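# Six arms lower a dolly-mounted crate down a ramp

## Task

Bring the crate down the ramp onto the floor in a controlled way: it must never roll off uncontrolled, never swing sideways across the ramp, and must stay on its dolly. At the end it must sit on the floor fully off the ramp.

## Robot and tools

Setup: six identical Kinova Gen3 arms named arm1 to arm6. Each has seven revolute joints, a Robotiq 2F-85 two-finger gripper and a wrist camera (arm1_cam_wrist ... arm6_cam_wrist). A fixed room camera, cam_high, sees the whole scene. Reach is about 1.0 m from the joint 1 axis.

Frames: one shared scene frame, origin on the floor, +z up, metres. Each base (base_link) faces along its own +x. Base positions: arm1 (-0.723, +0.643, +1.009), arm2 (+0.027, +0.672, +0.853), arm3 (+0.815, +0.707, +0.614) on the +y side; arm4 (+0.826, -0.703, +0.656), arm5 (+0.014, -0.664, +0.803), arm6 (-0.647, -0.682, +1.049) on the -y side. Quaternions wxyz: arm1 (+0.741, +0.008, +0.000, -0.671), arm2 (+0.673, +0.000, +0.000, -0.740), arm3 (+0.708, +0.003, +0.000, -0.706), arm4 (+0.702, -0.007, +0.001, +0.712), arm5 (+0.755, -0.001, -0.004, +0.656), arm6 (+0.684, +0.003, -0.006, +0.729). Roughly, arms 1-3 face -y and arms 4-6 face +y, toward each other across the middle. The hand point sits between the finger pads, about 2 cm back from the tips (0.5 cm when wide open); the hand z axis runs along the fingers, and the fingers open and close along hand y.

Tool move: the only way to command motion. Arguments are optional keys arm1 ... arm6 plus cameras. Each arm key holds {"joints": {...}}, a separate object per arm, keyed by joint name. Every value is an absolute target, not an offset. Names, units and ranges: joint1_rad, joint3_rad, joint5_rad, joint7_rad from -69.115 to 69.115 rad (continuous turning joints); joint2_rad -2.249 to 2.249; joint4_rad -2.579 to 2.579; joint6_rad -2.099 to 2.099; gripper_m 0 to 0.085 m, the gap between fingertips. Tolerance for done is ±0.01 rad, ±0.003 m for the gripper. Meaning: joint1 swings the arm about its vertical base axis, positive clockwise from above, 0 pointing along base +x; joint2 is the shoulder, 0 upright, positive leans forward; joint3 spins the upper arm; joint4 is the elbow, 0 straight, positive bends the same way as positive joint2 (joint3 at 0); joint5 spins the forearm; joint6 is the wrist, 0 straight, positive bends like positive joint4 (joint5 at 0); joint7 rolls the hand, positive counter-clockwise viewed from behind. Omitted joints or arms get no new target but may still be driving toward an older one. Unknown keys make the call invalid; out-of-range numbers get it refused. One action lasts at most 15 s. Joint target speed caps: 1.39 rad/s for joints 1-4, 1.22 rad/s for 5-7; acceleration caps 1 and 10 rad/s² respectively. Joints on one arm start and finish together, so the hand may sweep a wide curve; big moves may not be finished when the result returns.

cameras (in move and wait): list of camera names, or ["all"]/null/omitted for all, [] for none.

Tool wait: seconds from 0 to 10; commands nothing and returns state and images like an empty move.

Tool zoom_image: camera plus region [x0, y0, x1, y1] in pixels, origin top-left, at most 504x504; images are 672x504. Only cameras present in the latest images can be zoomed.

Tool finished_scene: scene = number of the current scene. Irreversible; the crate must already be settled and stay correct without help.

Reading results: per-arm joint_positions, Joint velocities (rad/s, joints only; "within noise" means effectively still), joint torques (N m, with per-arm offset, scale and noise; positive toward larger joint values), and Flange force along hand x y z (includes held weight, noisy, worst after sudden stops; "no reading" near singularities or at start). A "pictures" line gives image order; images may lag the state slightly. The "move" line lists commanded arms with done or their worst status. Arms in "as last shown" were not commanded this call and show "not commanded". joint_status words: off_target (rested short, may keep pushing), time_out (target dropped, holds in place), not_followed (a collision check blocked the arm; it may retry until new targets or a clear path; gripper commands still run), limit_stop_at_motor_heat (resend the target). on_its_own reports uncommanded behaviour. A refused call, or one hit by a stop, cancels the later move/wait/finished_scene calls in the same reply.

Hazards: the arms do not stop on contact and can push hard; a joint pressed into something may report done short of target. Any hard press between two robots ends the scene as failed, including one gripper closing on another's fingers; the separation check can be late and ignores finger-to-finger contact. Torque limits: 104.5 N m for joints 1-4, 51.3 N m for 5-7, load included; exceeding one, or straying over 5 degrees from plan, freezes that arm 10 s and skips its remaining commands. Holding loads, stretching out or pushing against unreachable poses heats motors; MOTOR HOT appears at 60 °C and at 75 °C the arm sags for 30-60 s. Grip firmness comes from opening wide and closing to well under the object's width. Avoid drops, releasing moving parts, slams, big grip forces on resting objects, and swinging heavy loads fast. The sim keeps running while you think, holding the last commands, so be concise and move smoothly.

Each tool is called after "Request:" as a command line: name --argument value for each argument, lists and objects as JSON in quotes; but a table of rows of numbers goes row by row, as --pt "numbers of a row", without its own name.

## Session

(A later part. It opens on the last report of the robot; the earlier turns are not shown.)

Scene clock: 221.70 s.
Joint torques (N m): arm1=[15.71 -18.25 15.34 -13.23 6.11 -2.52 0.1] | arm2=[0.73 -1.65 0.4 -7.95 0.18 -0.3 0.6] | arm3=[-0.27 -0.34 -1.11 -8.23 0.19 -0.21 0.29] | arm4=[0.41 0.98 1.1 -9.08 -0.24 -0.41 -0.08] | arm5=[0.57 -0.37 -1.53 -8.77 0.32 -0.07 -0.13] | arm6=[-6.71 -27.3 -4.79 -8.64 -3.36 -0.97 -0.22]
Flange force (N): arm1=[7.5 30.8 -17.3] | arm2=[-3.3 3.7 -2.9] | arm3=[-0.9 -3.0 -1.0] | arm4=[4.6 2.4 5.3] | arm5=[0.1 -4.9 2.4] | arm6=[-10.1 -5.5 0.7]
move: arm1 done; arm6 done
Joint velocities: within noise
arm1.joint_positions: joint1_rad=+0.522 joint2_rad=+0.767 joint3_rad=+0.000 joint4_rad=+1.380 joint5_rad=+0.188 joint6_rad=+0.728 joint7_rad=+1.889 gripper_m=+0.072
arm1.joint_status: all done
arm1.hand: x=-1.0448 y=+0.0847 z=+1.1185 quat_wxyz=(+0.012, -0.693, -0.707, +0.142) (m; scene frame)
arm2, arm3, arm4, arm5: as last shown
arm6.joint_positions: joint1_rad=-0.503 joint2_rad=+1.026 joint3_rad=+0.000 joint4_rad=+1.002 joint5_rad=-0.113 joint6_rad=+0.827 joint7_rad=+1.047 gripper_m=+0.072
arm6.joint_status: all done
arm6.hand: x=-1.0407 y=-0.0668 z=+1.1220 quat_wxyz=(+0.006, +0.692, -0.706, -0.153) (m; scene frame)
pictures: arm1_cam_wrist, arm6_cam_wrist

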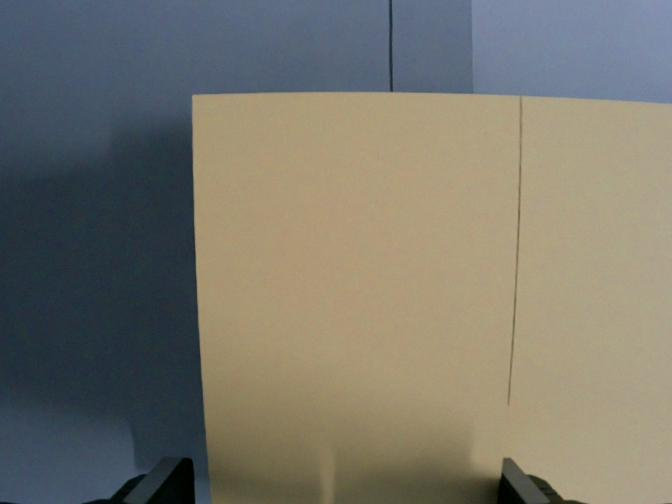

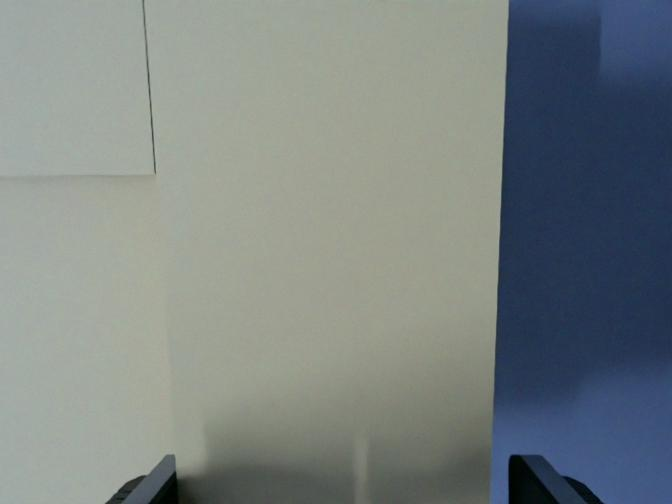

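Request:
move --arm1 '{"joints":{"joint1_rad":0.4692,"joint2_rad":0.732,"joint4_rad":1.4587,"joint5_rad":0.2245,"joint6_rad":0.689,"joint7_rad":1.8093}}' --arm6 '{"joints":{"joint1_rad":-0.4611,"joint2_rad":0.9955,"joint4_rad":1.0781,"joint5_rad":-0.1395,"joint6_rad":0.7813,"joint7_rad":1.1071}}' --cameras '[]'

Request:
move --arm1 '{"joints":{"joint1_rad":0.4118,"joint2_rad":0.7206,"joint4_rad":1.4933,"joint5_rad":0.2662,"joint6_rad":0.6818,"joint7_rad":1.7193}}' --arm6 '{"joints":{"joint1_rad":-0.4147,"joint2_rad":0.9749,"joint4_rad":1.1337,"joint5_rad":-0.1802,"joint6_rad":0.7539,"joint7_rad":1.1855}}' --cameras '["arm1_cam_wrist","arm6_cam_wrist","cam_high"]'

Scene clock: 225.43 s.
Joint torques (N m): arm1=[0.07 -22.24 1.41 -11.69 0.76 -1.21 -0.05] | arm2=[0.74 -1.64 0.43 -8.01 0.23 -0.3 0.58] | arm3=[-0.29 -0.34 -1.13 -8.23 0.22 -0.2 0.31] | arm4=[0.36 1.01 1.1 -9.04 -0.24 -0.4 -0.08] | arm5=[0.57 -0.34 -1.7 -8.74 0.26 -0.03 -0.13] | arm6=[-1.96 -22.11 -1.04 -9.47 -1.53 -3.29 0.17]
Flange force (N): arm1=[11.7 5.5 -1.5] | arm2=[-3.2 3.8 -2.7] | arm3=[-0.9 -3.0 -1.0] | arm4=[4.6 2.4 5.2] | arm5=[0.1 -5.5 2.5] | arm6=[0.3 -2.8 -10.9]
move: arm1 done; arm6 done
Joint velocities: within noise
arm1.joint_positions: joint1_rad=+0.469 joint2_rad=+0.732 joint3_rad=+0.000 joint4_rad=+1.459 joint5_rad=+0.225 joint6_rad=+0.689 joint7_rad=+1.809 gripper_m=+0.072
arm1.joint_status: all done
arm1.hand: x=-1.0132 y=+0.0883 z=+1.1185 quat_wxyz=(+0.012, -0.691, -0.708, +0.145) (m; scene frame)
arm2, arm5: as last shown
arm3.joint_positions: joint1_rad=+0.428 joint2_rad=-0.420 joint3_rad=-0.114 joint4_rad=+1.539 joint5_rad=-0.034 joint6_rad=+1.985 joint7_rad=+1.341 gripper_m=+0.085
arm3.joint_status: not commanded
arm3.hand: x=+0.7696 y=+0.5907 z=+1.1089 quat_wxyz=(-0.006, -0.869, -0.495, +0.016) (m; scene frame)
arm4.joint_positions: joint1_rad=-0.423 joint2_rad=-0.413 joint3_rad=-0.036 joint4_rad=+1.450 joint5_rad=-0.024 joint6_rad=+1.972 joint7_rad=+1.392 gripper_m=+0.085
arm4.joint_status: not commanded
arm4.hand: x=+0.7699 y=-0.5637 z=+1.1754 quat_wxyz=(-0.024, +0.804, -0.591, -0.054) (m; scene frame)
arm6.joint_positions: joint1_rad=-0.461 joint2_rad=+0.995 joint3_rad=+0.000 joint4_rad=+1.078 joint5_rad=-0.140 joint6_rad=+0.781 joint7_rad=+1.107 gripper_m=+0.072
arm6.joint_status: all done
arm6.hand: x=-1.0121 y=-0.0646 z=+1.1206 quat_wxyz=(+0.007, +0.691, -0.706, -0.156) (m; scene frame)
pictures: none
No camera images: "cameras" was empty.

Scene clock: 226.40 s.
Joint torques (N m): arm1=[5.37 -8.75 6.12 -4.94 2.4 0.2 0.2] | arm2=[0.72 -1.61 0.42 -7.97 0.2 -0.33 0.6] | arm3=[-0.33 -0.39 -1.1 -8.24 0.22 -0.22 0.32] | arm4=[0.39 1.03 1.08 -9.06 -0.22 -0.42 -0.08] | arm5=[0.52 -0.28 -1.6 -8.74 0.27 -0.06 -0.11] | arm6=[-13.84 -3.02 -11.34 -3.22 -5.64 -3.32 -0.13]
Flange force (N): arm1=[4.7 7.7 -25.1] | arm2=[-3.1 3.8 -2.9] | arm3=[-0.9 -2.8 -1.0] | arm4=[4.7 2.4 5.2] | arm5=[0.2 -5.1 2.5] | arm6=[-6.6 -13.6 -44.5]
move: arm1 done; arm6 done
Joint velocities: arm1=[0.005 0 0.005 0 0.004 -0.002 0] | arm2=[within noise] | arm3=[within noise] | arm4=[within noise] | arm5=[within noise] | arm6=[-0.005 0 -0.006 -0.004 -0.006 -0.007 0]
arm1.joint_positions: joint1_rad=+0.412 joint2_rad=+0.720 joint3_rad=+0.000 joint4_rad=+1.493 joint5_rad=+0.266 joint6_rad=+0.682 joint7_rad=+1.719 gripper_m=+0.072
arm1.joint_status: all done
arm1.hand: x=-0.9842 y=+0.0857 z=+1.1164 quat_wxyz=(+0.017, -0.691, -0.708, +0.146) (m; scene frame)
arm2, arm3, arm4, arm5: as last shown
arm6.joint_positions: joint1_rad=-0.414 joint2_rad=+0.975 joint3_rad=+0.000 joint4_rad=+1.134 joint5_rad=-0.180 joint6_rad=+0.754 joint7_rad=+1.186 gripper_m=+0.072
arm6.joint_status: all done
arm6.hand: x=-0.9839 y=-0.0623 z=+1.1188 quat_wxyz=(+0.012, +0.692, -0.705, -0.157) (m; scene frame)
pictures: arm1_cam_wrist, arm6_cam_wrist, cam_high

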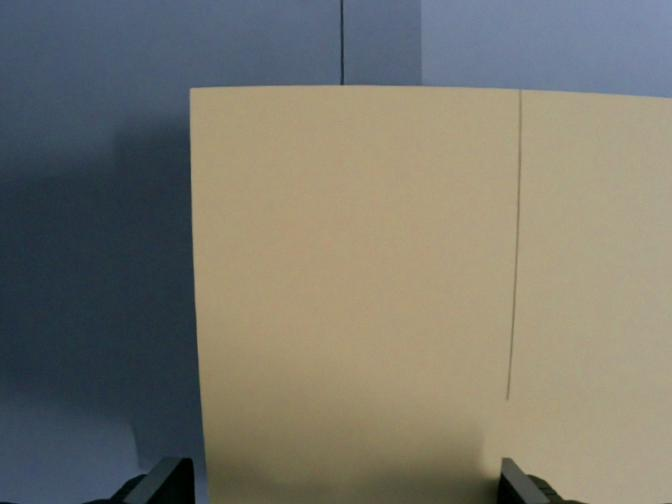

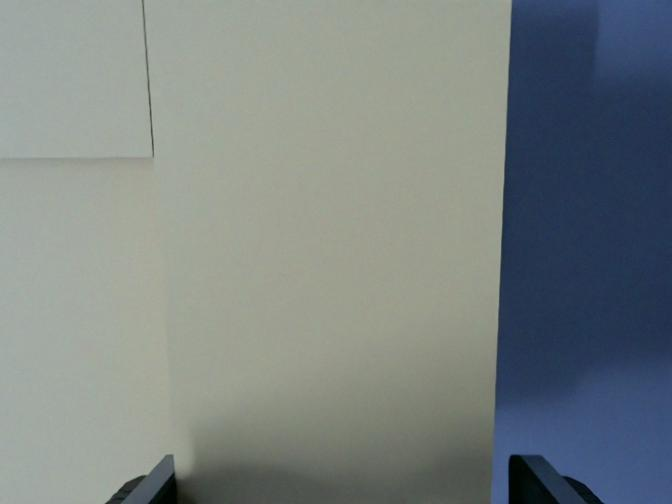

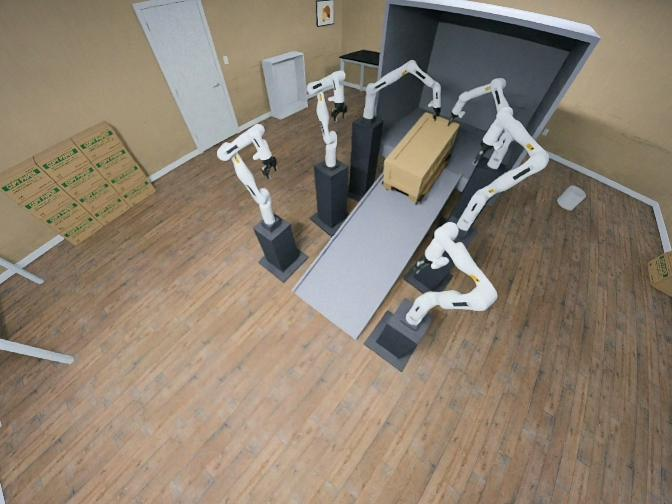

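Request:
move --arm1 '{"joints":{"joint2_rad":0.7136,"joint4_rad":1.4876,"joint6_rad":0.6945}}' --arm6 '{"joints":{"joint2_rad":0.9649,"joint4_rad":1.1297,"joint6_rad":0.7679}}' --cameras '[]'

Request:
move --arm1 '{"joints":{"joint1_rad":0.3544,"joint2_rad":0.7028,"joint4_rad":1.5222,"joint5_rad":0.3079,"joint6_rad":0.6864,"joint7_rad":1.6293}}' --arm6 '{"joints":{"joint1_rad":-0.3683,"joint2_rad":0.9443,"joint4_rad":1.1852,"joint5_rad":-0.2208,"joint6_rad":0.7404,"joint7_rad":1.2639}}' --cameras '["arm1_cam_wrist","arm6_cam_wrist"]'

Scene clock: 228.67 s.
Joint torques (N m): arm1=[5.14 -28.4 6.44 -17.07 2.79 -2.46 -0.16] | arm2=[0.77 -1.57 0.44 -7.97 0.21 -0.32 0.59] | arm3=[-0.32 -0.39 -1.12 -8.25 0.2 -0.2 0.31] | arm4=[0.37 1.03 1.12 -9.06 -0.22 -0.41 -0.09] | arm5=[0.53 -0.3 -1.55 -8.74 0.3 -0.02 -0.09] | arm6=[-12.33 -43.01 -9.64 -20.92 -5.32 -5.41 0.21]
Flange force (N): arm1=[15.5 17.0 5.3] | arm2=[-3.1 3.8 -2.8] | arm3=[-1.0 -2.9 -1.0] | arm4=[4.7 2.5 5.3] | arm5=[0.2 -4.8 2.5] | arm6=[1.3 -24.1 15.2]
move: arm1 done; arm6 done
Joint velocities: within noise
arm1.joint_positions: joint1_rad=+0.412 joint2_rad=+0.714 joint3_rad=+0.000 joint4_rad=+1.488 joint5_rad=+0.266 joint6_rad=+0.695 joint7_rad=+1.719 gripper_m=+0.072
arm1.joint_status: all done
arm1.hand: x=-0.9854 y=+0.0859 z=+1.1216 quat_wxyz=(+0.018, -0.692, -0.707, +0.146) (m; scene frame)
arm2, arm3, arm4, arm5: as last shown
arm6.joint_positions: joint1_rad=-0.415 joint2_rad=+0.965 joint3_rad=+0.000 joint4_rad=+1.130 joint5_rad=-0.180 joint6_rad=+0.768 joint7_rad=+1.185 gripper_m=+0.072
arm6.joint_status: all done
arm6.hand: x=-0.9849 y=-0.0630 z=+1.1261 quat_wxyz=(+0.013, +0.692, -0.704, -0.157) (m; scene frame)
pictures: none
No camera images: "cameras" was empty.

Scene clock: 229.47 s.
Joint torques (N m): arm1=[2.21 -21.86 3.59 -12.5 1.71 -1.36 -0.12] | arm2=[0.81 -1.63 0.56 -7.96 0.29 -0.32 0.59] | arm3=[-0.23 -0.34 -1.09 -8.23 0.21 -0.22 0.3] | arm4=[0.36 1.01 1.09 -9.06 -0.22 -0.42 -0.08] | arm5=[0.46 -0.36 -1.66 -8.75 0.33 -0.01 -0.15] | arm6=[-13.69 -31.09 -11.26 -13.8 -5.67 -2.8 0.02]
Flange force (N): arm1=[12.8 8.2 -2.6] | arm2=[-3.2 4.3 -2.9] | arm3=[-0.9 -2.9 -1.1] | arm4=[4.6 2.4 5.2] | arm5=[0.0 -5.3 2.6] | arm6=[-4.6 -21.2 0.8]
move: arm1 done; arm6 done
Joint velocities: within noise
arm1.joint_positions: joint1_rad=+0.354 joint2_rad=+0.703 joint3_rad=+0.000 joint4_rad=+1.522 joint5_rad=+0.308 joint6_rad=+0.686 joint7_rad=+1.629 gripper_m=+0.072
arm1.joint_status: all done
arm1.hand: x=-0.9573 y=+0.0846 z=+1.1194 quat_wxyz=(+0.022, -0.692, -0.706, +0.149) (m; scene frame)
arm2, arm3, arm4, arm5: as last shown
arm6.joint_positions: joint1_rad=-0.368 joint2_rad=+0.944 joint3_rad=+0.000 joint4_rad=+1.185 joint5_rad=-0.221 joint6_rad=+0.740 joint7_rad=+1.264 gripper_m=+0.072
arm6.joint_status: all done
arm6.hand: x=-0.9573 y=-0.0618 z=+1.1246 quat_wxyz=(+0.017, +0.692, -0.703, -0.160) (m; scene frame)
pictures: arm1_cam_wrist, arm6_cam_wrist

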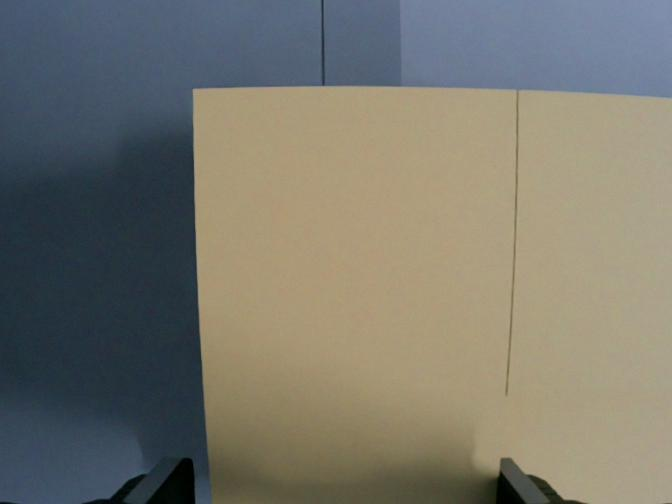

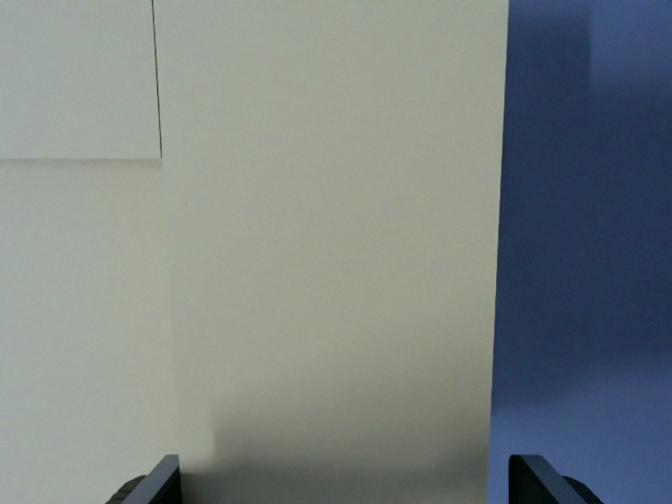

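Request:
move --arm1 '{"joints":{"joint1_rad":0.3001,"joint2_rad":0.6918,"joint4_rad":1.5568,"joint5_rad":0.3495,"joint6_rad":0.6792,"joint7_rad":1.5395}}' --arm6 '{"joints":{"joint1_rad":-0.322,"joint2_rad":0.9237,"joint4_rad":1.2408,"joint5_rad":-0.2615,"joint6_rad":0.713,"joint7_rad":1.3422}}' --cameras '[]'

Request:
move --arm1 '{"joints":{"joint1_rad":0.2437,"joint2_rad":0.68,"joint4_rad":1.5914,"joint5_rad":0.3912,"joint6_rad":0.672,"joint7_rad":1.4495}}' --arm6 '{"joints":{"joint1_rad":-0.2757,"joint2_rad":0.9032,"joint4_rad":1.2963,"joint5_rad":-0.3021,"joint6_rad":0.6855,"joint7_rad":1.4206}}' --cameras '["arm1_cam_wrist","arm6_cam_wrist"]'

Scene clock: 232.13 s.
Joint torques (N m): arm1=[5.35 -21.91 6.5 -10.4 2.59 0.51 0.05] | arm2=[0.78 -1.64 0.51 -7.9 0.18 -0.3 0.65] | arm3=[-0.29 -0.38 -1.11 -8.21 0.2 -0.22 0.3] | arm4=[0.4 1.02 1.07 -9.02 -0.24 -0.38 -0.08] | arm5=[0.53 -0.32 -1.55 -8.68 0.35 0.02 -0.17] | arm6=[-11.11 -27.6 -9.46 -8.93 -4.73 -0.04 -0.16]
Flange force (N): arm1=[7.0 11.7 -0.4] | arm2=[-3.3 4.2 -3.1] | arm3=[-1.0 -2.9 -1.2] | arm4=[4.6 2.3 5.1] | arm5=[0.0 -5.0 2.4] | arm6=[-10.5 -14.7 1.8]
move: arm1 done; arm6 done
Joint velocities: within noise
arm1.joint_positions: joint1_rad=+0.300 joint2_rad=+0.692 joint3_rad=+0.000 joint4_rad=+1.557 joint5_rad=+0.350 joint6_rad=+0.679 joint7_rad=+1.539 gripper_m=+0.072
arm1.joint_status: all done
arm1.hand: x=-0.9316 y=+0.0853 z=+1.1176 quat_wxyz=(+0.026, -0.692, -0.705, +0.152) (m; scene frame)
arm2.joint_positions: joint1_rad=+0.000 joint2_rad=-0.400 joint3_rad=+0.000 joint4_rad=+1.500 joint5_rad=+0.000 joint6_rad=+1.970 joint7_rad=+1.571 gripper_m=+0.085
arm2.joint_status: not commanded
arm2.hand: x=-0.0110 y=+0.5369 z=+1.3571 quat_wxyz=(-0.024, -0.739, -0.672, +0.027) (m; scene frame)
arm3, arm4: as last shown
arm5.joint_positions: joint1_rad=+0.000 joint2_rad=-0.400 joint3_rad=+0.000 joint4_rad=+1.500 joint5_rad=+0.000 joint6_rad=+1.970 joint7_rad=+1.571 gripper_m=+0.085
arm5.joint_status: not commanded
arm5.hand: x=+0.0543 y=-0.5325 z=+1.3081 quat_wxyz=(-0.031, +0.656, -0.754, -0.023) (m; scene frame)
arm6.joint_positions: joint1_rad=-0.322 joint2_rad=+0.924 joint3_rad=+0.000 joint4_rad=+1.241 joint5_rad=-0.262 joint6_rad=+0.713 joint7_rad=+1.342 gripper_m=+0.072
arm6.joint_status: all done
arm6.hand: x=-0.9300 y=-0.0620 z=+1.1232 quat_wxyz=(+0.021, +0.692, -0.703, -0.164) (m; scene frame)
pictures: none
No camera images: "cameras" was empty.

Scene clock: 232.93 s.
Joint torques (N m): arm1=[9.95 -17.86 10.75 -6.59 3.77 2.79 0.26] | arm2=[0.79 -1.64 0.45 -7.94 0.21 -0.31 0.65] | arm3=[-0.28 -0.38 -1.14 -8.24 0.22 -0.2 0.3] | arm4=[0.35 1.01 1.1 -9.05 -0.23 -0.4 -0.09] | arm5=[0.5 -0.36 -1.58 -8.68 0.32 0 -0.14] | arm6=[-11.25 -24.98 -9.9 -6.75 -4.65 1.16 -0.25]
Flange force (N): arm1=[0.9 16.8 -6.6] | arm2=[-3.2 4.0 -3.0] | arm3=[-1.0 -3.0 -1.0] | arm4=[4.6 2.4 5.2] | arm5=[-0.1 -5.1 2.3] | arm6=[-12.5 -14.3 -0.2]
move: arm1 done; arm6 done
Joint velocities: within noise
arm1.joint_positions: joint1_rad=+0.244 joint2_rad=+0.680 joint3_rad=+0.000 joint4_rad=+1.591 joint5_rad=+0.391 joint6_rad=+0.672 joint7_rad=+1.450 gripper_m=+0.072
arm1.joint_status: all done
arm1.hand: x=-0.9051 y=+0.0865 z=+1.1165 quat_wxyz=(+0.029, -0.692, -0.705, +0.156) (m; scene frame)
arm2, arm3, arm4, arm5: as last shown
arm6.joint_positions: joint1_rad=-0.276 joint2_rad=+0.903 joint3_rad=+0.000 joint4_rad=+1.296 joint5_rad=-0.302 joint6_rad=+0.685 joint7_rad=+1.421 gripper_m=+0.072
arm6.joint_status: all done
arm6.hand: x=-0.9024 y=-0.0633 z=+1.1220 quat_wxyz=(+0.023, +0.691, -0.703, -0.168) (m; scene frame)
pictures: arm1_cam_wrist, arm6_cam_wrist

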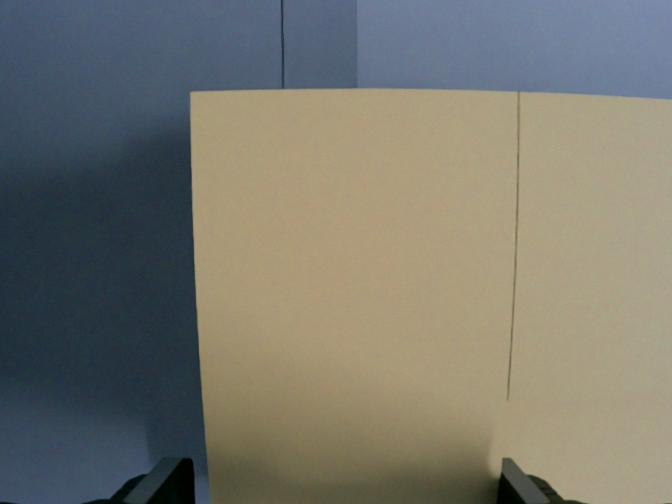

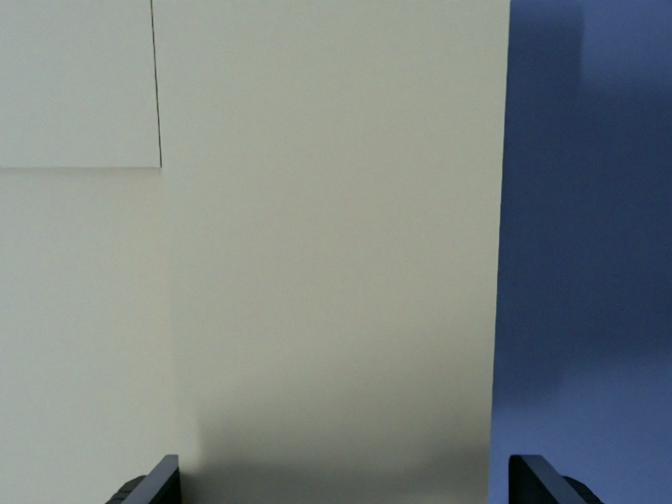

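Request:
move --arm1 '{"joints":{"joint1_rad":0.1863,"joint2_rad":0.6672,"joint4_rad":1.6257,"joint5_rad":0.4328,"joint6_rad":0.6647,"joint7_rad":1.3595}}' --arm6 '{"joints":{"joint1_rad":-0.2293,"joint2_rad":0.8826,"joint4_rad":1.3519,"joint5_rad":-0.3428,"joint6_rad":0.6581,"joint7_rad":1.499}}' --cameras '[]'

Request:
move --arm1 '{"joints":{"joint1_rad":0.1187,"joint2_rad":0.6821,"joint4_rad":1.6382,"joint5_rad":0.4585,"joint6_rad":0.6623,"joint7_rad":1.268}}' --arm6 '{"joints":{"joint1_rad":-0.1712,"joint2_rad":0.8879,"joint4_rad":1.3805,"joint5_rad":-0.3781,"joint6_rad":0.6435,"joint7_rad":1.5899}}' --cameras '["arm1_cam_wrist","arm6_cam_wrist","cam_high"]'

Scene clock: 235.60 s.
Joint torques (N m): arm1=[23.9 -33.79 25.31 -19.48 9.4 1.89 -0.16] | arm2=[0.75 -1.55 0.41 -7.92 0.22 -0.3 0.57] | arm3=[-0.25 -0.37 -1.06 -8.19 0.22 -0.2 0.28] | arm4=[0.36 1.04 1.1 -9.06 -0.23 -0.41 -0.07] | arm5=[0.52 -0.31 -1.6 -8.74 0.32 0.01 -0.13] | arm6=[-26.05 -38.92 -23.48 -20.88 -9.97 -3.18 0.07]
Flange force (N): arm1=[14.5 50.3 9.1] | arm2=[-3.1 3.7 -2.9] | arm3=[-1.0 -2.8 -1.2] | arm4=[4.7 2.5 5.3] | arm5=[0.1 -5.1 2.6] | arm6=[0.9 -46.2 4.4]
move: arm1 done; arm6 done
Joint velocities: arm1=[0 0 0.008 0 0 0 0] | arm2=[within noise] | arm3=[within noise] | arm4=[within noise] | arm5=[within noise] | arm6=[-0.006 -0.002 -0.002 0 -0.001 0 0]
arm1.joint_positions: joint1_rad=+0.186 joint2_rad=+0.667 joint3_rad=-0.001 joint4_rad=+1.626 joint5_rad=+0.432 joint6_rad=+0.665 joint7_rad=+1.359 gripper_m=+0.072
arm1.joint_status: all done
arm1.hand: x=-0.8779 y=+0.0883 z=+1.1162 quat_wxyz=(+0.030, -0.690, -0.705, +0.162) (m; scene frame)
arm2, arm3, arm4, arm5: as last shown
arm6.joint_positions: joint1_rad=-0.229 joint2_rad=+0.883 joint3_rad=+0.001 joint4_rad=+1.352 joint5_rad=-0.342 joint6_rad=+0.658 joint7_rad=+1.499 gripper_m=+0.072
arm6.joint_status: all done
arm6.hand: x=-0.8739 y=-0.0658 z=+1.1208 quat_wxyz=(+0.024, +0.688, -0.704, -0.172) (m; scene frame)
pictures: none
No camera images: "cameras" was empty.

Scene clock: 236.43 s.
Joint torques (N m): arm1=[15.24 -29.29 17.12 -20.47 6.71 -1.22 -0.7] | arm2=[0.77 -1.57 0.4 -7.98 0.23 -0.3 0.56] | arm3=[-0.28 -0.37 -1.08 -8.25 0.21 -0.21 0.32] | arm4=[0.38 1 1.11 -9.04 -0.21 -0.4 -0.08] | arm5=[0.56 -0.29 -1.56 -8.73 0.36 -0.05 -0.12] | arm6=[-26.67 -36.58 -24.65 -24.69 -10.4 -5.6 0.43]
Flange force (N): arm1=[24.7 32.4 0.0] | arm2=[-3.1 3.6 -2.7] | arm3=[-0.9 -2.8 -1.0] | arm4=[4.6 2.5 5.2] | arm5=[0.2 -4.9 2.5] | arm6=[14.2 -48.4 -7.6]
move: arm1 done; arm6 done
Joint velocities: within noise
arm1.joint_positions: joint1_rad=+0.119 joint2_rad=+0.682 joint3_rad=+0.000 joint4_rad=+1.638 joint5_rad=+0.458 joint6_rad=+0.662 joint7_rad=+1.268 gripper_m=+0.072
arm1.joint_status: all done
arm1.hand: x=-0.8447 y=+0.0861 z=+1.1062 quat_wxyz=(+0.030, -0.690, -0.705, +0.161) (m; scene frame)
arm2, arm3, arm4, arm5: as last shown
arm6.joint_positions: joint1_rad=-0.171 joint2_rad=+0.888 joint3_rad=+0.000 joint4_rad=+1.381 joint5_rad=-0.378 joint6_rad=+0.643 joint7_rad=+1.590 gripper_m=+0.072
arm6.joint_status: all done
arm6.hand: x=-0.8409 y=-0.0639 z=+1.1110 quat_wxyz=(+0.024, +0.689, -0.704, -0.172) (m; scene frame)
pictures: arm1_cam_wrist, arm6_cam_wrist, cam_high

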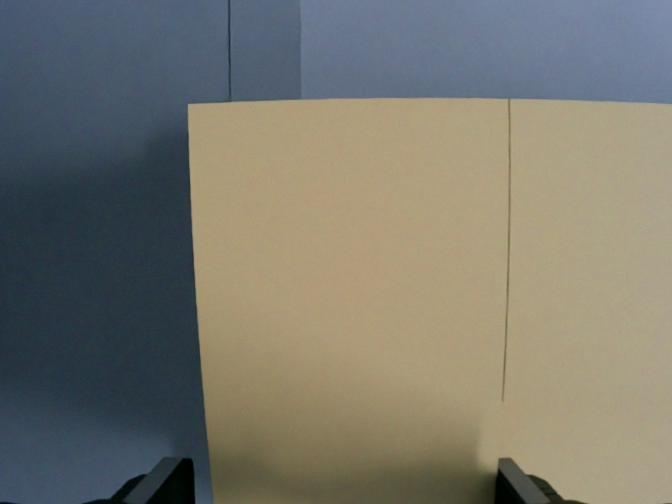

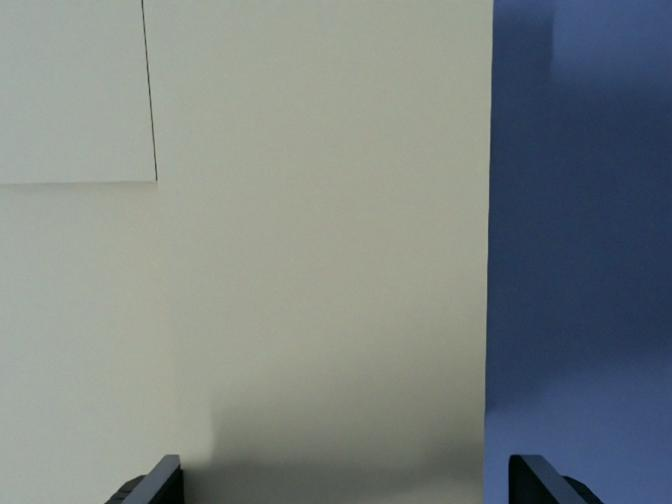

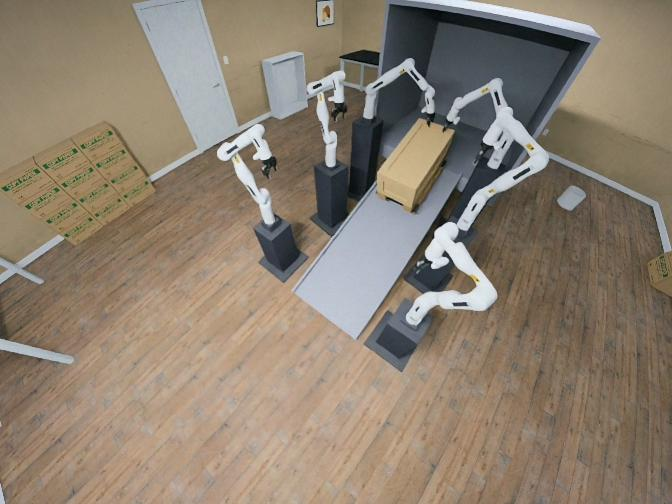

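Request:
move --arm1 '{"joints":{"joint1_rad":0.0511,"joint2_rad":0.697,"joint4_rad":1.6507,"joint5_rad":0.4841,"joint6_rad":0.66,"joint7_rad":1.1766}}' --arm6 '{"joints":{"joint1_rad":-0.1102,"joint2_rad":0.8931,"joint4_rad":1.4092,"joint5_rad":-0.4133,"joint6_rad":0.629,"joint7_rad":1.6807}}' --cameras '[]'

Request:
move --arm1 '{"joints":{"joint1_rad":-0.0164,"joint2_rad":0.7118,"joint4_rad":1.6632,"joint5_rad":0.5098,"joint6_rad":0.6576,"joint7_rad":1.0851}}' --arm6 '{"joints":{"joint1_rad":-0.0521,"joint2_rad":0.8984,"joint4_rad":1.4378,"joint5_rad":-0.4486,"joint6_rad":0.6144,"joint7_rad":1.7716}}' --cameras '["arm1_cam_wrist","arm6_cam_wrist"]'

Scene clock: 239.20 s.
Joint torques (N m): arm1=[14.91 -27.52 16.72 -15.25 6.01 1.4 -0.49] | arm2=[0.78 -1.66 0.51 -7.91 0.21 -0.32 0.64] | arm3=[-0.24 -0.39 -1.05 -8.25 0.22 -0.23 0.28] | arm4=[0.38 1.03 1.09 -9.1 -0.23 -0.41 -0.08] | arm5=[0.4 -0.29 -1.49 -8.71 0.33 -0.02 -0.15] | arm6=[-27.82 -43.93 -26.07 -22.25 -10.81 -1.41 0.04]
Flange force (N): arm1=[16.5 29.7 1.6] | arm2=[-3.3 4.2 -3.1] | arm3=[-0.9 -2.8 -1.1] | arm4=[4.7 2.4 5.4] | arm5=[0.2 -4.7 2.4] | arm6=[5.9 -52.5 11.8]
move: arm1 done; arm6 done
Joint velocities: within noise
arm1.joint_positions: joint1_rad=+0.051 joint2_rad=+0.697 joint3_rad=+0.000 joint4_rad=+1.651 joint5_rad=+0.484 joint6_rad=+0.660 joint7_rad=+1.177 gripper_m=+0.072
arm1.joint_status: all done
arm1.hand: x=-0.8111 y=+0.0861 z=+1.0964 quat_wxyz=(+0.030, -0.690, -0.705, +0.161) (m; scene frame)
arm2, arm5: as last shown
arm3.joint_positions: joint1_rad=+0.428 joint2_rad=-0.420 joint3_rad=-0.114 joint4_rad=+1.539 joint5_rad=-0.034 joint6_rad=+1.985 joint7_rad=+1.341 gripper_m=+0.085
arm3.joint_status: not commanded
arm3.hand: x=+0.7696 y=+0.5907 z=+1.1089 quat_wxyz=(-0.006, -0.869, -0.495, +0.016) (m; scene frame)
arm4.joint_positions: joint1_rad=-0.423 joint2_rad=-0.413 joint3_rad=-0.036 joint4_rad=+1.450 joint5_rad=-0.024 joint6_rad=+1.972 joint7_rad=+1.392 gripper_m=+0.085
arm4.joint_status: not commanded
arm4.hand: x=+0.7699 y=-0.5637 z=+1.1754 quat_wxyz=(-0.024, +0.804, -0.591, -0.054) (m; scene frame)
arm6.joint_positions: joint1_rad=-0.110 joint2_rad=+0.893 joint3_rad=+0.000 joint4_rad=+1.409 joint5_rad=-0.413 joint6_rad=+0.629 joint7_rad=+1.681 gripper_m=+0.072
arm6.joint_status: all done
arm6.hand: x=-0.8056 y=-0.0635 z=+1.1015 quat_wxyz=(+0.024, +0.688, -0.705, -0.172) (m; scene frame)
pictures: none
No camera images: "cameras" was empty.

Scene clock: 240.03 s.
Joint torques (N m): arm1=[12.09 -23.91 13.73 -7.06 4.12 4.93 0.02] | arm2=[0.82 -1.71 0.52 -7.95 0.2 -0.28 0.61] | arm3=[-0.31 -0.33 -1.12 -8.22 0.2 -0.19 0.29] | arm4=[0.38 1.02 1.07 -9.06 -0.22 -0.39 -0.08] | arm5=[0.58 -0.42 -1.6 -8.74 0.3 0 -0.08] | arm6=[-34.39 -45.72 -33.54 -11.59 -12.07 7.84 -0.88]
Flange force (N): arm1=[3.3 23.3 4.5] | arm2=[-3.4 4.1 -2.9] | arm3=[-0.9 -3.0 -1.0] | arm4=[4.6 2.3 5.3] | arm5=[-0.1 -5.0 2.5] | arm6=[-17.8 -63.1 29.3]
move: arm1 done; arm6 done
Joint velocities: within noise
arm1.joint_positions: joint1_rad=-0.017 joint2_rad=+0.712 joint3_rad=+0.000 joint4_rad=+1.663 joint5_rad=+0.510 joint6_rad=+0.658 joint7_rad=+1.085 gripper_m=+0.072
arm1.joint_status: all done
arm1.hand: x=-0.7780 y=+0.0882 z=+1.0869 quat_wxyz=(+0.030, -0.690, -0.705, +0.162) (m; scene frame)
arm2, arm3, arm4, arm5: as last shown
arm6.joint_positions: joint1_rad=-0.052 joint2_rad=+0.898 joint3_rad=+0.000 joint4_rad=+1.438 joint5_rad=-0.448 joint6_rad=+0.615 joint7_rad=+1.772 gripper_m=+0.072
arm6.joint_status: all done
arm6.hand: x=-0.7723 y=-0.0655 z=+1.0921 quat_wxyz=(+0.024, +0.687, -0.705, -0.173) (m; scene frame)
pictures: arm1_cam_wrist, arm6_cam_wrist

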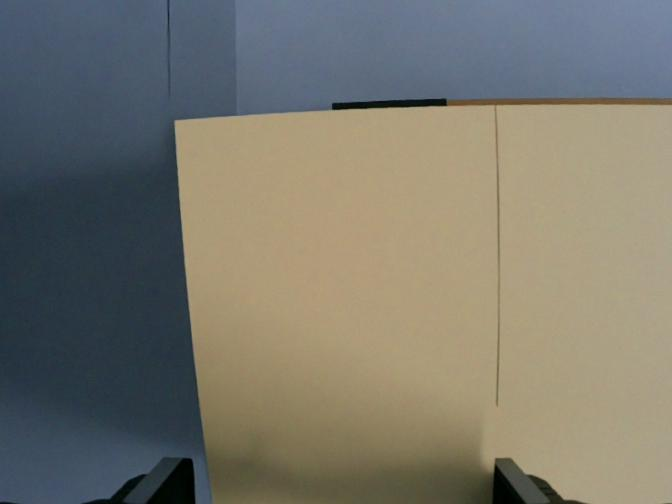

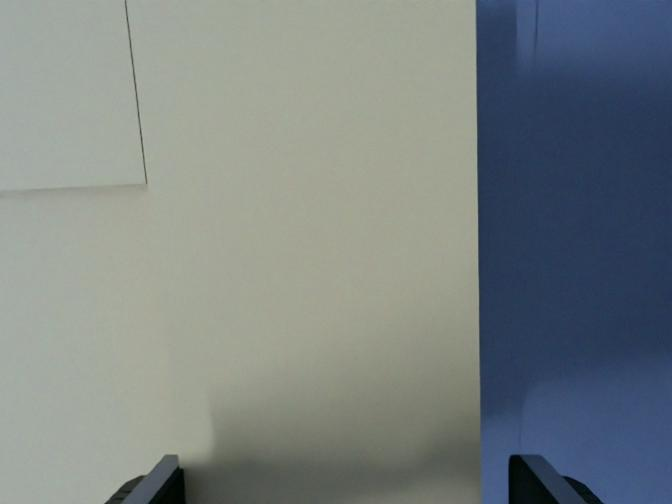

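Request:
move --arm1 '{"joints":{"joint1_rad":-0.0885,"joint2_rad":0.7388,"joint4_rad":1.6479,"joint5_rad":0.5174,"joint6_rad":0.669,"joint7_rad":1.0143}}' --arm6 '{"joints":{"joint1_rad":0.0049,"joint2_rad":0.9158,"joint4_rad":1.4389,"joint5_rad":-0.4705,"joint6_rad":0.6172,"joint7_rad":1.8508}}' --cameras '["arm1_cam_wrist","arm6_cam_wrist"]'

Scene clock: 244.40 s.
Joint torques (N m): arm1=[-0.19 -21.1 1.82 -8.95 1.08 0.62 -0.08] | arm2=[0.83 -1.69 0.45 -7.9 0.21 -0.28 0.57] | arm3=[-0.26 -0.36 -1.1 -8.23 0.21 -0.21 0.3] | arm4=[0.4 1 1.1 -9.04 -0.25 -0.4 -0.08] | arm5=[0.59 -0.35 -1.58 -8.76 0.32 0.02 -0.17] | arm6=[-45.39 -41.94 -44.24 -16.4 -15.4 6.77 -0.36]
Flange force (N): arm1=[8.6 -0.9 1.3] | arm2=[-3.4 3.8 -3.1] | arm3=[-0.9 -2.9 -1.0] | arm4=[4.6 2.4 5.2] | arm5=[0.0 -5.2 2.7] | arm6=[-0.9 -79.2 7.9]
move: arm1 done; arm6 done
TORQUE WARNING: arm6's joint1_rad reached its warning level (56.7 N m). A warning alone does not stop the arm.
Joint velocities: arm1=[-0.009 0.003 -0.007 0.001 0 -0.002 0] | arm2=[within noise] | arm3=[within noise] | arm4=[within noise] | arm5=[within noise] | arm6=[0.005 0.002 0.004 0.002 0.003 -0.002 0]
arm1.joint_positions: joint1_rad=-0.089 joint2_rad=+0.739 joint3_rad=+0.000 joint4_rad=+1.648 joint5_rad=+0.517 joint6_rad=+0.669 joint7_rad=+1.014 gripper_m=+0.072
arm1.joint_status: all done
arm1.hand: x=-0.7405 y=+0.0856 z=+1.0771 quat_wxyz=(+0.029, -0.688, -0.707, +0.162) (m; scene frame)
arm2, arm3, arm4, arm5: as last shown
arm6.joint_positions: joint1_rad=+0.005 joint2_rad=+0.916 joint3_rad=+0.000 joint4_rad=+1.439 joint5_rad=-0.470 joint6_rad=+0.617 joint7_rad=+1.851 gripper_m=+0.072
arm6.joint_status: all done
arm6.hand: x=-0.7404 y=-0.0639 z=+1.0821 quat_wxyz=(+0.024, +0.689, -0.704, -0.172) (m; scene frame)
pictures: arm1_cam_wrist, arm6_cam_wrist

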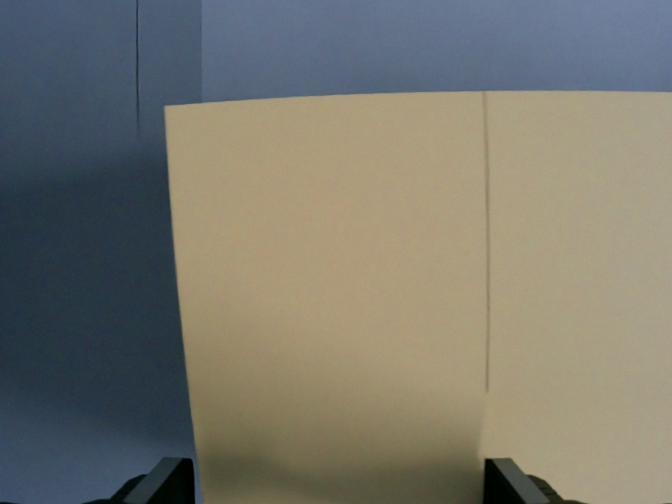

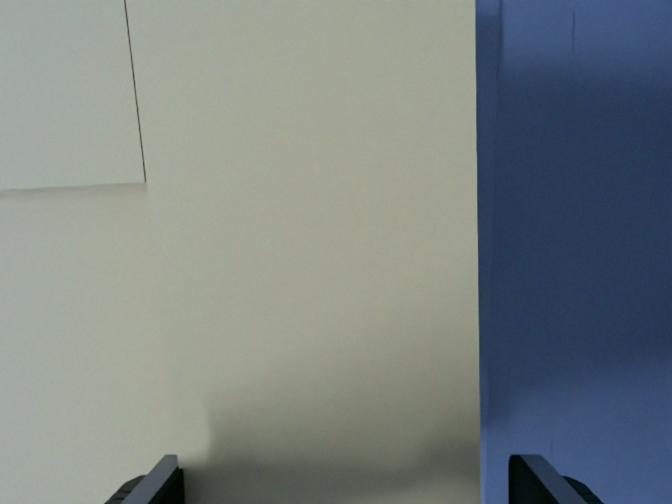

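Request:
move --arm1 '{"joints":{"joint1_rad":-0.1547,"joint2_rad":0.7658,"joint4_rad":1.6326,"joint5_rad":0.525,"joint6_rad":0.6804,"joint7_rad":0.9436}}' --arm6 '{"joints":{"joint1_rad":0.0649,"joint2_rad":0.9332,"joint4_rad":1.44,"joint5_rad":-0.4924,"joint6_rad":0.6201,"joint7_rad":1.9301}}' --cameras '["arm1_cam_wrist","arm6_cam_wrist","cam_high"]'

Scene clock: 249.30 s.
Joint torques (N m): arm1=[9.62 -25.71 11.23 -6.9 3.42 4.74 0.06] | arm2=[0.75 -1.57 0.52 -7.94 0.22 -0.34 0.63] | arm3=[-0.31 -0.31 -1.11 -8.23 0.23 -0.22 0.3] | arm4=[0.38 1.05 1.06 -9.05 -0.23 -0.42 -0.07] | arm5=[0.67 -0.34 -1.64 -8.73 0.35 0.04 -0.13] | arm6=[-42.84 -40.92 -41.51 -8.58 -13.71 11.07 -0.5]
Flange force (N): arm1=[5.0 19.6 8.2] | arm2=[-3.1 4.2 -3.0] | arm3=[-0.8 -2.9 -1.0] | arm4=[4.7 2.3 5.2] | arm5=[0.0 -5.3 2.6] | arm6=[-12.8 -76.6 17.3]
move: arm1 done; arm6 done
TORQUE WARNING: arm6's joint1_rad reached its warning level (56.7 N m). A warning alone does not stop the arm.
Joint velocities: within noise
arm1.joint_positions: joint1_rad=-0.155 joint2_rad=+0.766 joint3_rad=+0.000 joint4_rad=+1.633 joint5_rad=+0.525 joint6_rad=+0.680 joint7_rad=+0.944 gripper_m=+0.072
arm1.joint_status: all done
arm1.hand: x=-0.7058 y=+0.0858 z=+1.0671 quat_wxyz=(+0.028, -0.687, -0.708, +0.162) (m; scene frame)
arm2, arm3, arm4, arm5: as last shown
arm6.joint_positions: joint1_rad=+0.065 joint2_rad=+0.933 joint3_rad=+0.000 joint4_rad=+1.440 joint5_rad=-0.492 joint6_rad=+0.620 joint7_rad=+1.930 gripper_m=+0.072
arm6.joint_status: all done
arm6.hand: x=-0.7068 y=-0.0640 z=+1.0723 quat_wxyz=(+0.024, +0.689, -0.704, -0.172) (m; scene frame)
pictures: arm1_cam_wrist, arm6_cam_wrist, cam_high

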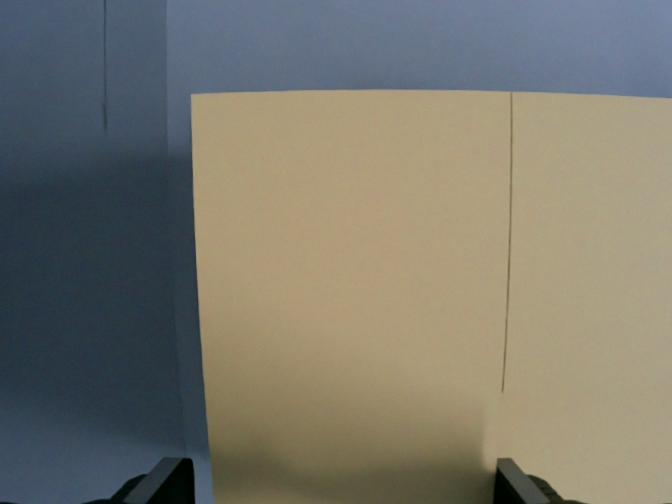

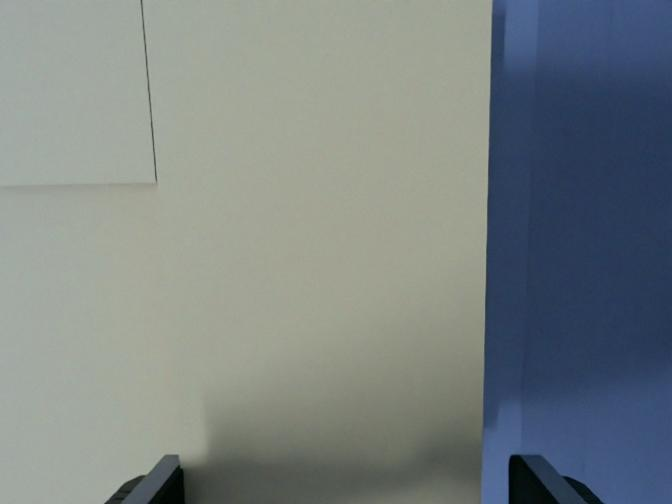

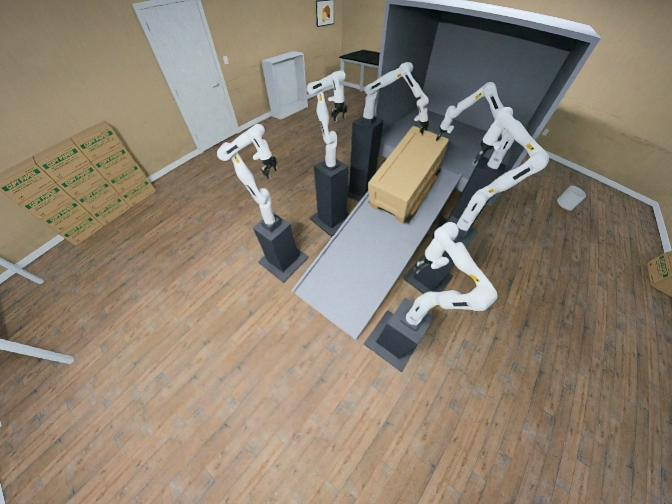

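Request:
move --arm1 '{"joints":{"joint1_rad":-0.2178,"joint2_rad":0.7938,"joint4_rad":1.6173,"joint5_rad":0.5325,"joint6_rad":0.6918,"joint7_rad":0.8728}}' --arm6 '{"joints":{"joint1_rad":0.1249,"joint2_rad":0.9516,"joint4_rad":1.4411,"joint5_rad":-0.5143,"joint6_rad":0.6229,"joint7_rad":2.0093}}' --cameras '[]'

Request:
move --arm1 '{"joints":{"joint1_rad":-0.2761,"joint2_rad":0.8304,"joint4_rad":1.5743,"joint5_rad":0.5238,"joint6_rad":0.7165,"joint7_rad":0.8267}}' --arm6 '{"joints":{"joint1_rad":0.1832,"joint2_rad":0.9795,"joint4_rad":1.4137,"joint5_rad":-0.5169,"joint6_rad":0.6419,"joint7_rad":2.0663}}' --cameras '["arm1_cam_wrist","arm6_cam_wrist"]'

Scene clock: 252.43 s.
Joint torques (N m): arm1=[12.67 -24.38 14.6 -0.99 3.84 8.56 0.47] | arm2=[0.79 -1.63 0.47 -7.91 0.19 -0.34 0.58] | arm3=[-0.31 -0.37 -1.07 -8.25 0.2 -0.22 0.3] | arm4=[0.37 1 1.09 -9.05 -0.22 -0.43 -0.06] | arm5=[0.49 -0.44 -1.52 -8.79 0.29 -0.13 -0.19] | arm6=[-34.35 -30.89 -33.64 2 -10.15 14.06 -0.74]
Flange force (N): arm1=[-4.2 26.9 9.7] | arm2=[-3.2 3.8 -3.2] | arm3=[-0.9 -2.8 -1.0] | arm4=[4.6 2.5 5.1] | arm5=[0.0 -5.1 2.3] | arm6=[-25.3 -61.6 13.8]
move: arm1 done; arm6 done
Joint velocities: within noise
arm1.joint_positions: joint1_rad=-0.218 joint2_rad=+0.794 joint3_rad=+0.000 joint4_rad=+1.617 joint5_rad=+0.532 joint6_rad=+0.691 joint7_rad=+0.873 gripper_m=+0.072
arm1.joint_status: all done
arm1.hand: x=-0.6737 y=+0.0883 z=+1.0566 quat_wxyz=(+0.029, -0.688, -0.707, +0.162) (m; scene frame)
arm2.joint_positions: joint1_rad=+0.000 joint2_rad=-0.400 joint3_rad=+0.000 joint4_rad=+1.500 joint5_rad=+0.000 joint6_rad=+1.970 joint7_rad=+1.571 gripper_m=+0.085
arm2.joint_status: not commanded
arm2.hand: x=-0.0110 y=+0.5369 z=+1.3571 quat_wxyz=(-0.024, -0.739, -0.672, +0.027) (m; scene frame)
arm3, arm4: as last shown
arm5.joint_positions: joint1_rad=+0.000 joint2_rad=-0.400 joint3_rad=+0.000 joint4_rad=+1.500 joint5_rad=+0.000 joint6_rad=+1.970 joint7_rad=+1.571 gripper_m=+0.085
arm5.joint_status: not commanded
arm5.hand: x=+0.0543 y=-0.5325 z=+1.3081 quat_wxyz=(-0.031, +0.656, -0.754, -0.023) (m; scene frame)
arm6.joint_positions: joint1_rad=+0.125 joint2_rad=+0.952 joint3_rad=+0.000 joint4_rad=+1.441 joint5_rad=-0.514 joint6_rad=+0.623 joint7_rad=+2.009 gripper_m=+0.072
arm6.joint_status: all done
arm6.hand: x=-0.6741 y=-0.0662 z=+1.0621 quat_wxyz=(+0.024, +0.688, -0.704, -0.173) (m; scene frame)
pictures: none
No camera images: "cameras" was empty.

Scene clock: 253.23 s.
Joint torques (N m): arm1=[18.27 -32.1 21.14 -8.96 6.84 6.96 0.02] | arm2=[0.82 -1.68 0.48 -7.91 0.2 -0.3 0.62] | arm3=[-0.3 -0.36 -1.11 -8.26 0.21 -0.21 0.3] | arm4=[0.41 1.01 1.11 -9.08 -0.22 -0.4 -0.08] | arm5=[0.63 -0.34 -1.61 -8.68 0.32 0.03 -0.15] | arm6=[-28.92 -28.28 -27.9 -6.37 -9.2 6.9 0.2]
Flange force (N): arm1=[13.5 35.7 12.4] | arm2=[-3.4 4.0 -3.1] | arm3=[-0.9 -2.9 -0.9] | arm4=[4.6 2.5 5.3] | arm5=[0.0 -5.2 2.4] | arm6=[-2.1 -48.0 -3.7]
move: arm1 done; arm6 done
Joint velocities: within noise
arm1.joint_positions: joint1_rad=-0.276 joint2_rad=+0.831 joint3_rad=+0.000 joint4_rad=+1.574 joint5_rad=+0.524 joint6_rad=+0.716 joint7_rad=+0.827 gripper_m=+0.072
arm1.joint_status: all done
arm1.hand: x=-0.6405 y=+0.0858 z=+1.0471 quat_wxyz=(+0.029, -0.688, -0.707, +0.162) (m; scene frame)
arm2, arm3, arm4, arm5: as last shown
arm6.joint_positions: joint1_rad=+0.183 joint2_rad=+0.980 joint3_rad=+0.000 joint4_rad=+1.414 joint5_rad=-0.517 joint6_rad=+0.642 joint7_rad=+2.066 gripper_m=+0.072
arm6.joint_status: all done
arm6.hand: x=-0.6408 y=-0.0641 z=+1.0523 quat_wxyz=(+0.024, +0.688, -0.704, -0.172) (m; scene frame)
pictures: arm1_cam_wrist, arm6_cam_wrist

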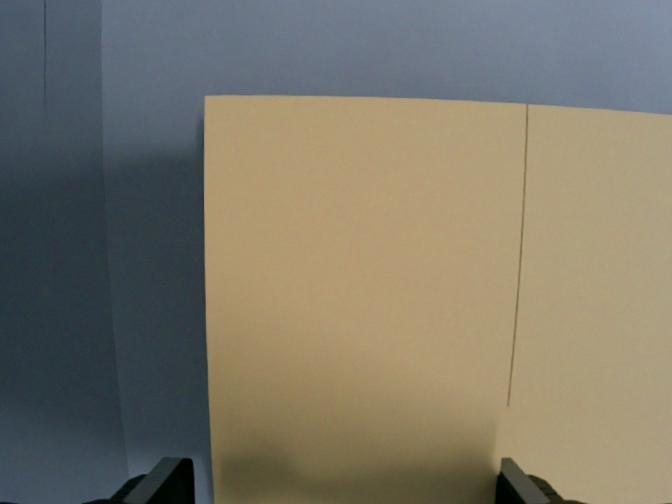

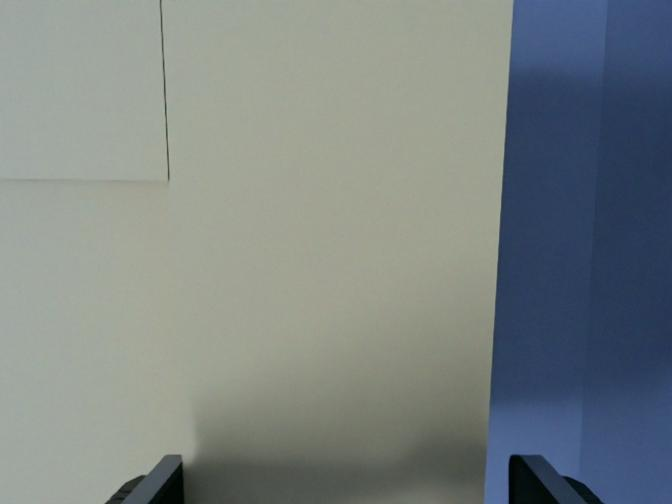

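Request:
move --arm1 '{"joints":{"joint1_rad":-0.3345,"joint2_rad":0.8671,"joint4_rad":1.5314,"joint5_rad":0.5151,"joint6_rad":0.7412,"joint7_rad":0.7807}}' --arm6 '{"joints":{"joint1_rad":0.2414,"joint2_rad":1.0075,"joint4_rad":1.3862,"joint5_rad":-0.5196,"joint6_rad":0.661,"joint7_rad":2.1232}}' --cameras '[]'

Request:
move --arm1 '{"joints":{"joint1_rad":-0.3928,"joint2_rad":0.9027,"joint4_rad":1.4884,"joint5_rad":0.5063,"joint6_rad":0.7659,"joint7_rad":0.7346}}' --arm6 '{"joints":{"joint1_rad":0.2997,"joint2_rad":1.0344,"joint4_rad":1.3588,"joint5_rad":-0.5222,"joint6_rad":0.68,"joint7_rad":2.1802}}' --cameras '["arm1_cam_wrist","arm6_cam_wrist"]'

Scene clock: 255.90 s.
Joint torques (N m): arm1=[20.76 -23.43 22.27 0.54 6.35 10.83 0.45] | arm2=[0.75 -1.7 0.51 -7.91 0.17 -0.33 0.64] | arm3=[-0.31 -0.38 -1.11 -8.25 0.21 -0.21 0.31] | arm4=[0.39 0.99 1.1 -9.06 -0.22 -0.42 -0.09] | arm5=[0.58 -0.33 -1.54 -8.7 0.24 0.01 -0.2] | arm6=[-22.07 -27.87 -21.48 -3.11 -7.08 7.43 0.12]
Flange force (N): arm1=[2.0 39.1 2.4] | arm2=[-3.4 4.1 -3.2] | arm3=[-0.9 -2.9 -1.0] | arm4=[4.6 2.4 5.2] | arm5=[0.0 -5.2 2.4] | arm6=[-7.8 -38.7 2.7]
move: arm1 done; arm6 done
Joint velocities: within noise
arm1.joint_positions: joint1_rad=-0.335 joint2_rad=+0.867 joint3_rad=+0.000 joint4_rad=+1.531 joint5_rad=+0.515 joint6_rad=+0.741 joint7_rad=+0.781 gripper_m=+0.072
arm1.joint_status: all done
arm1.hand: x=-0.6069 y=+0.0861 z=+1.0373 quat_wxyz=(+0.029, -0.688, -0.707, +0.162) (m; scene frame)
arm2, arm3, arm4, arm5: as last shown
arm6.joint_positions: joint1_rad=+0.242 joint2_rad=+1.008 joint3_rad=+0.000 joint4_rad=+1.386 joint5_rad=-0.520 joint6_rad=+0.661 joint7_rad=+2.123 gripper_m=+0.072
arm6.joint_status: all done
arm6.hand: x=-0.6075 y=-0.0640 z=+1.0426 quat_wxyz=(+0.024, +0.688, -0.704, -0.172) (m; scene frame)
pictures: none
No camera images: "cameras" was empty.

Scene clock: 256.67 s.
Joint torques (N m): arm1=[19.56 -17.96 20.07 7.82 4.84 13.52 0.85] | arm2=[0.78 -1.63 0.39 -7.92 0.2 -0.29 0.56] | arm3=[-0.29 -0.28 -1.08 -8.23 0.22 -0.2 0.29] | arm4=[0.36 1.03 1.1 -9.04 -0.23 -0.4 -0.07] | arm5=[0.59 -0.44 -1.6 -8.73 0.33 0.01 -0.1] | arm6=[-19.49 -25.38 -18.68 1.34 -5.98 9.24 -0.1]
Flange force (N): arm1=[-9.0 39.1 -0.6] | arm2=[-3.3 3.6 -3.0] | arm3=[-0.8 -2.9 -0.9] | arm4=[4.7 2.5 5.2] | arm5=[-0.2 -5.0 2.5] | arm6=[-14.3 -36.4 4.8]
move: arm1 done; arm6 done
Joint velocities: within noise
arm1.joint_positions: joint1_rad=-0.393 joint2_rad=+0.903 joint3_rad=+0.000 joint4_rad=+1.488 joint5_rad=+0.506 joint6_rad=+0.766 joint7_rad=+0.735 gripper_m=+0.072
arm1.joint_status: all done
arm1.hand: x=-0.5732 y=+0.0885 z=+1.0278 quat_wxyz=(+0.028, -0.688, -0.707, +0.162) (m; scene frame)
arm2, arm3, arm4, arm5: as last shown
arm6.joint_positions: joint1_rad=+0.300 joint2_rad=+1.034 joint3_rad=+0.000 joint4_rad=+1.359 joint5_rad=-0.522 joint6_rad=+0.680 joint7_rad=+2.180 gripper_m=+0.072
arm6.joint_status: all done
arm6.hand: x=-0.5741 y=-0.0656 z=+1.0334 quat_wxyz=(+0.023, +0.688, -0.704, -0.173) (m; scene frame)
pictures: arm1_cam_wrist, arm6_cam_wrist

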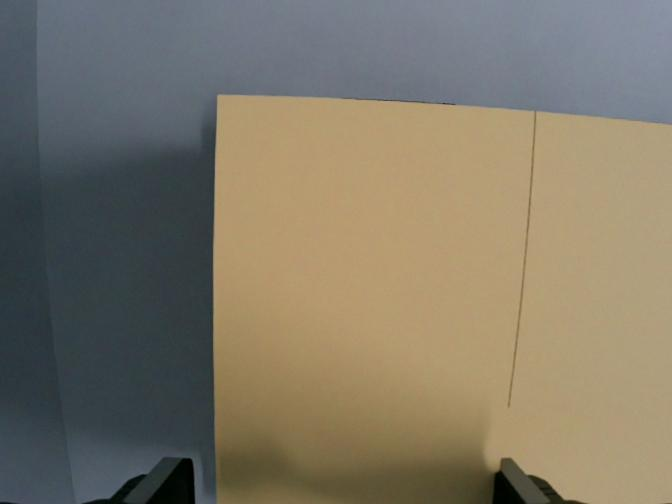

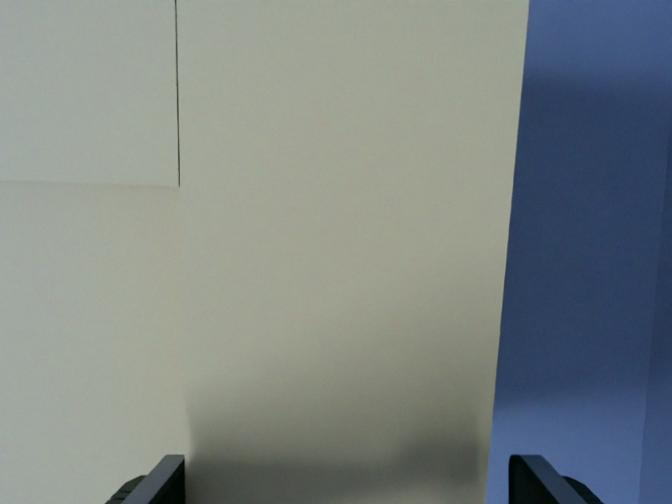

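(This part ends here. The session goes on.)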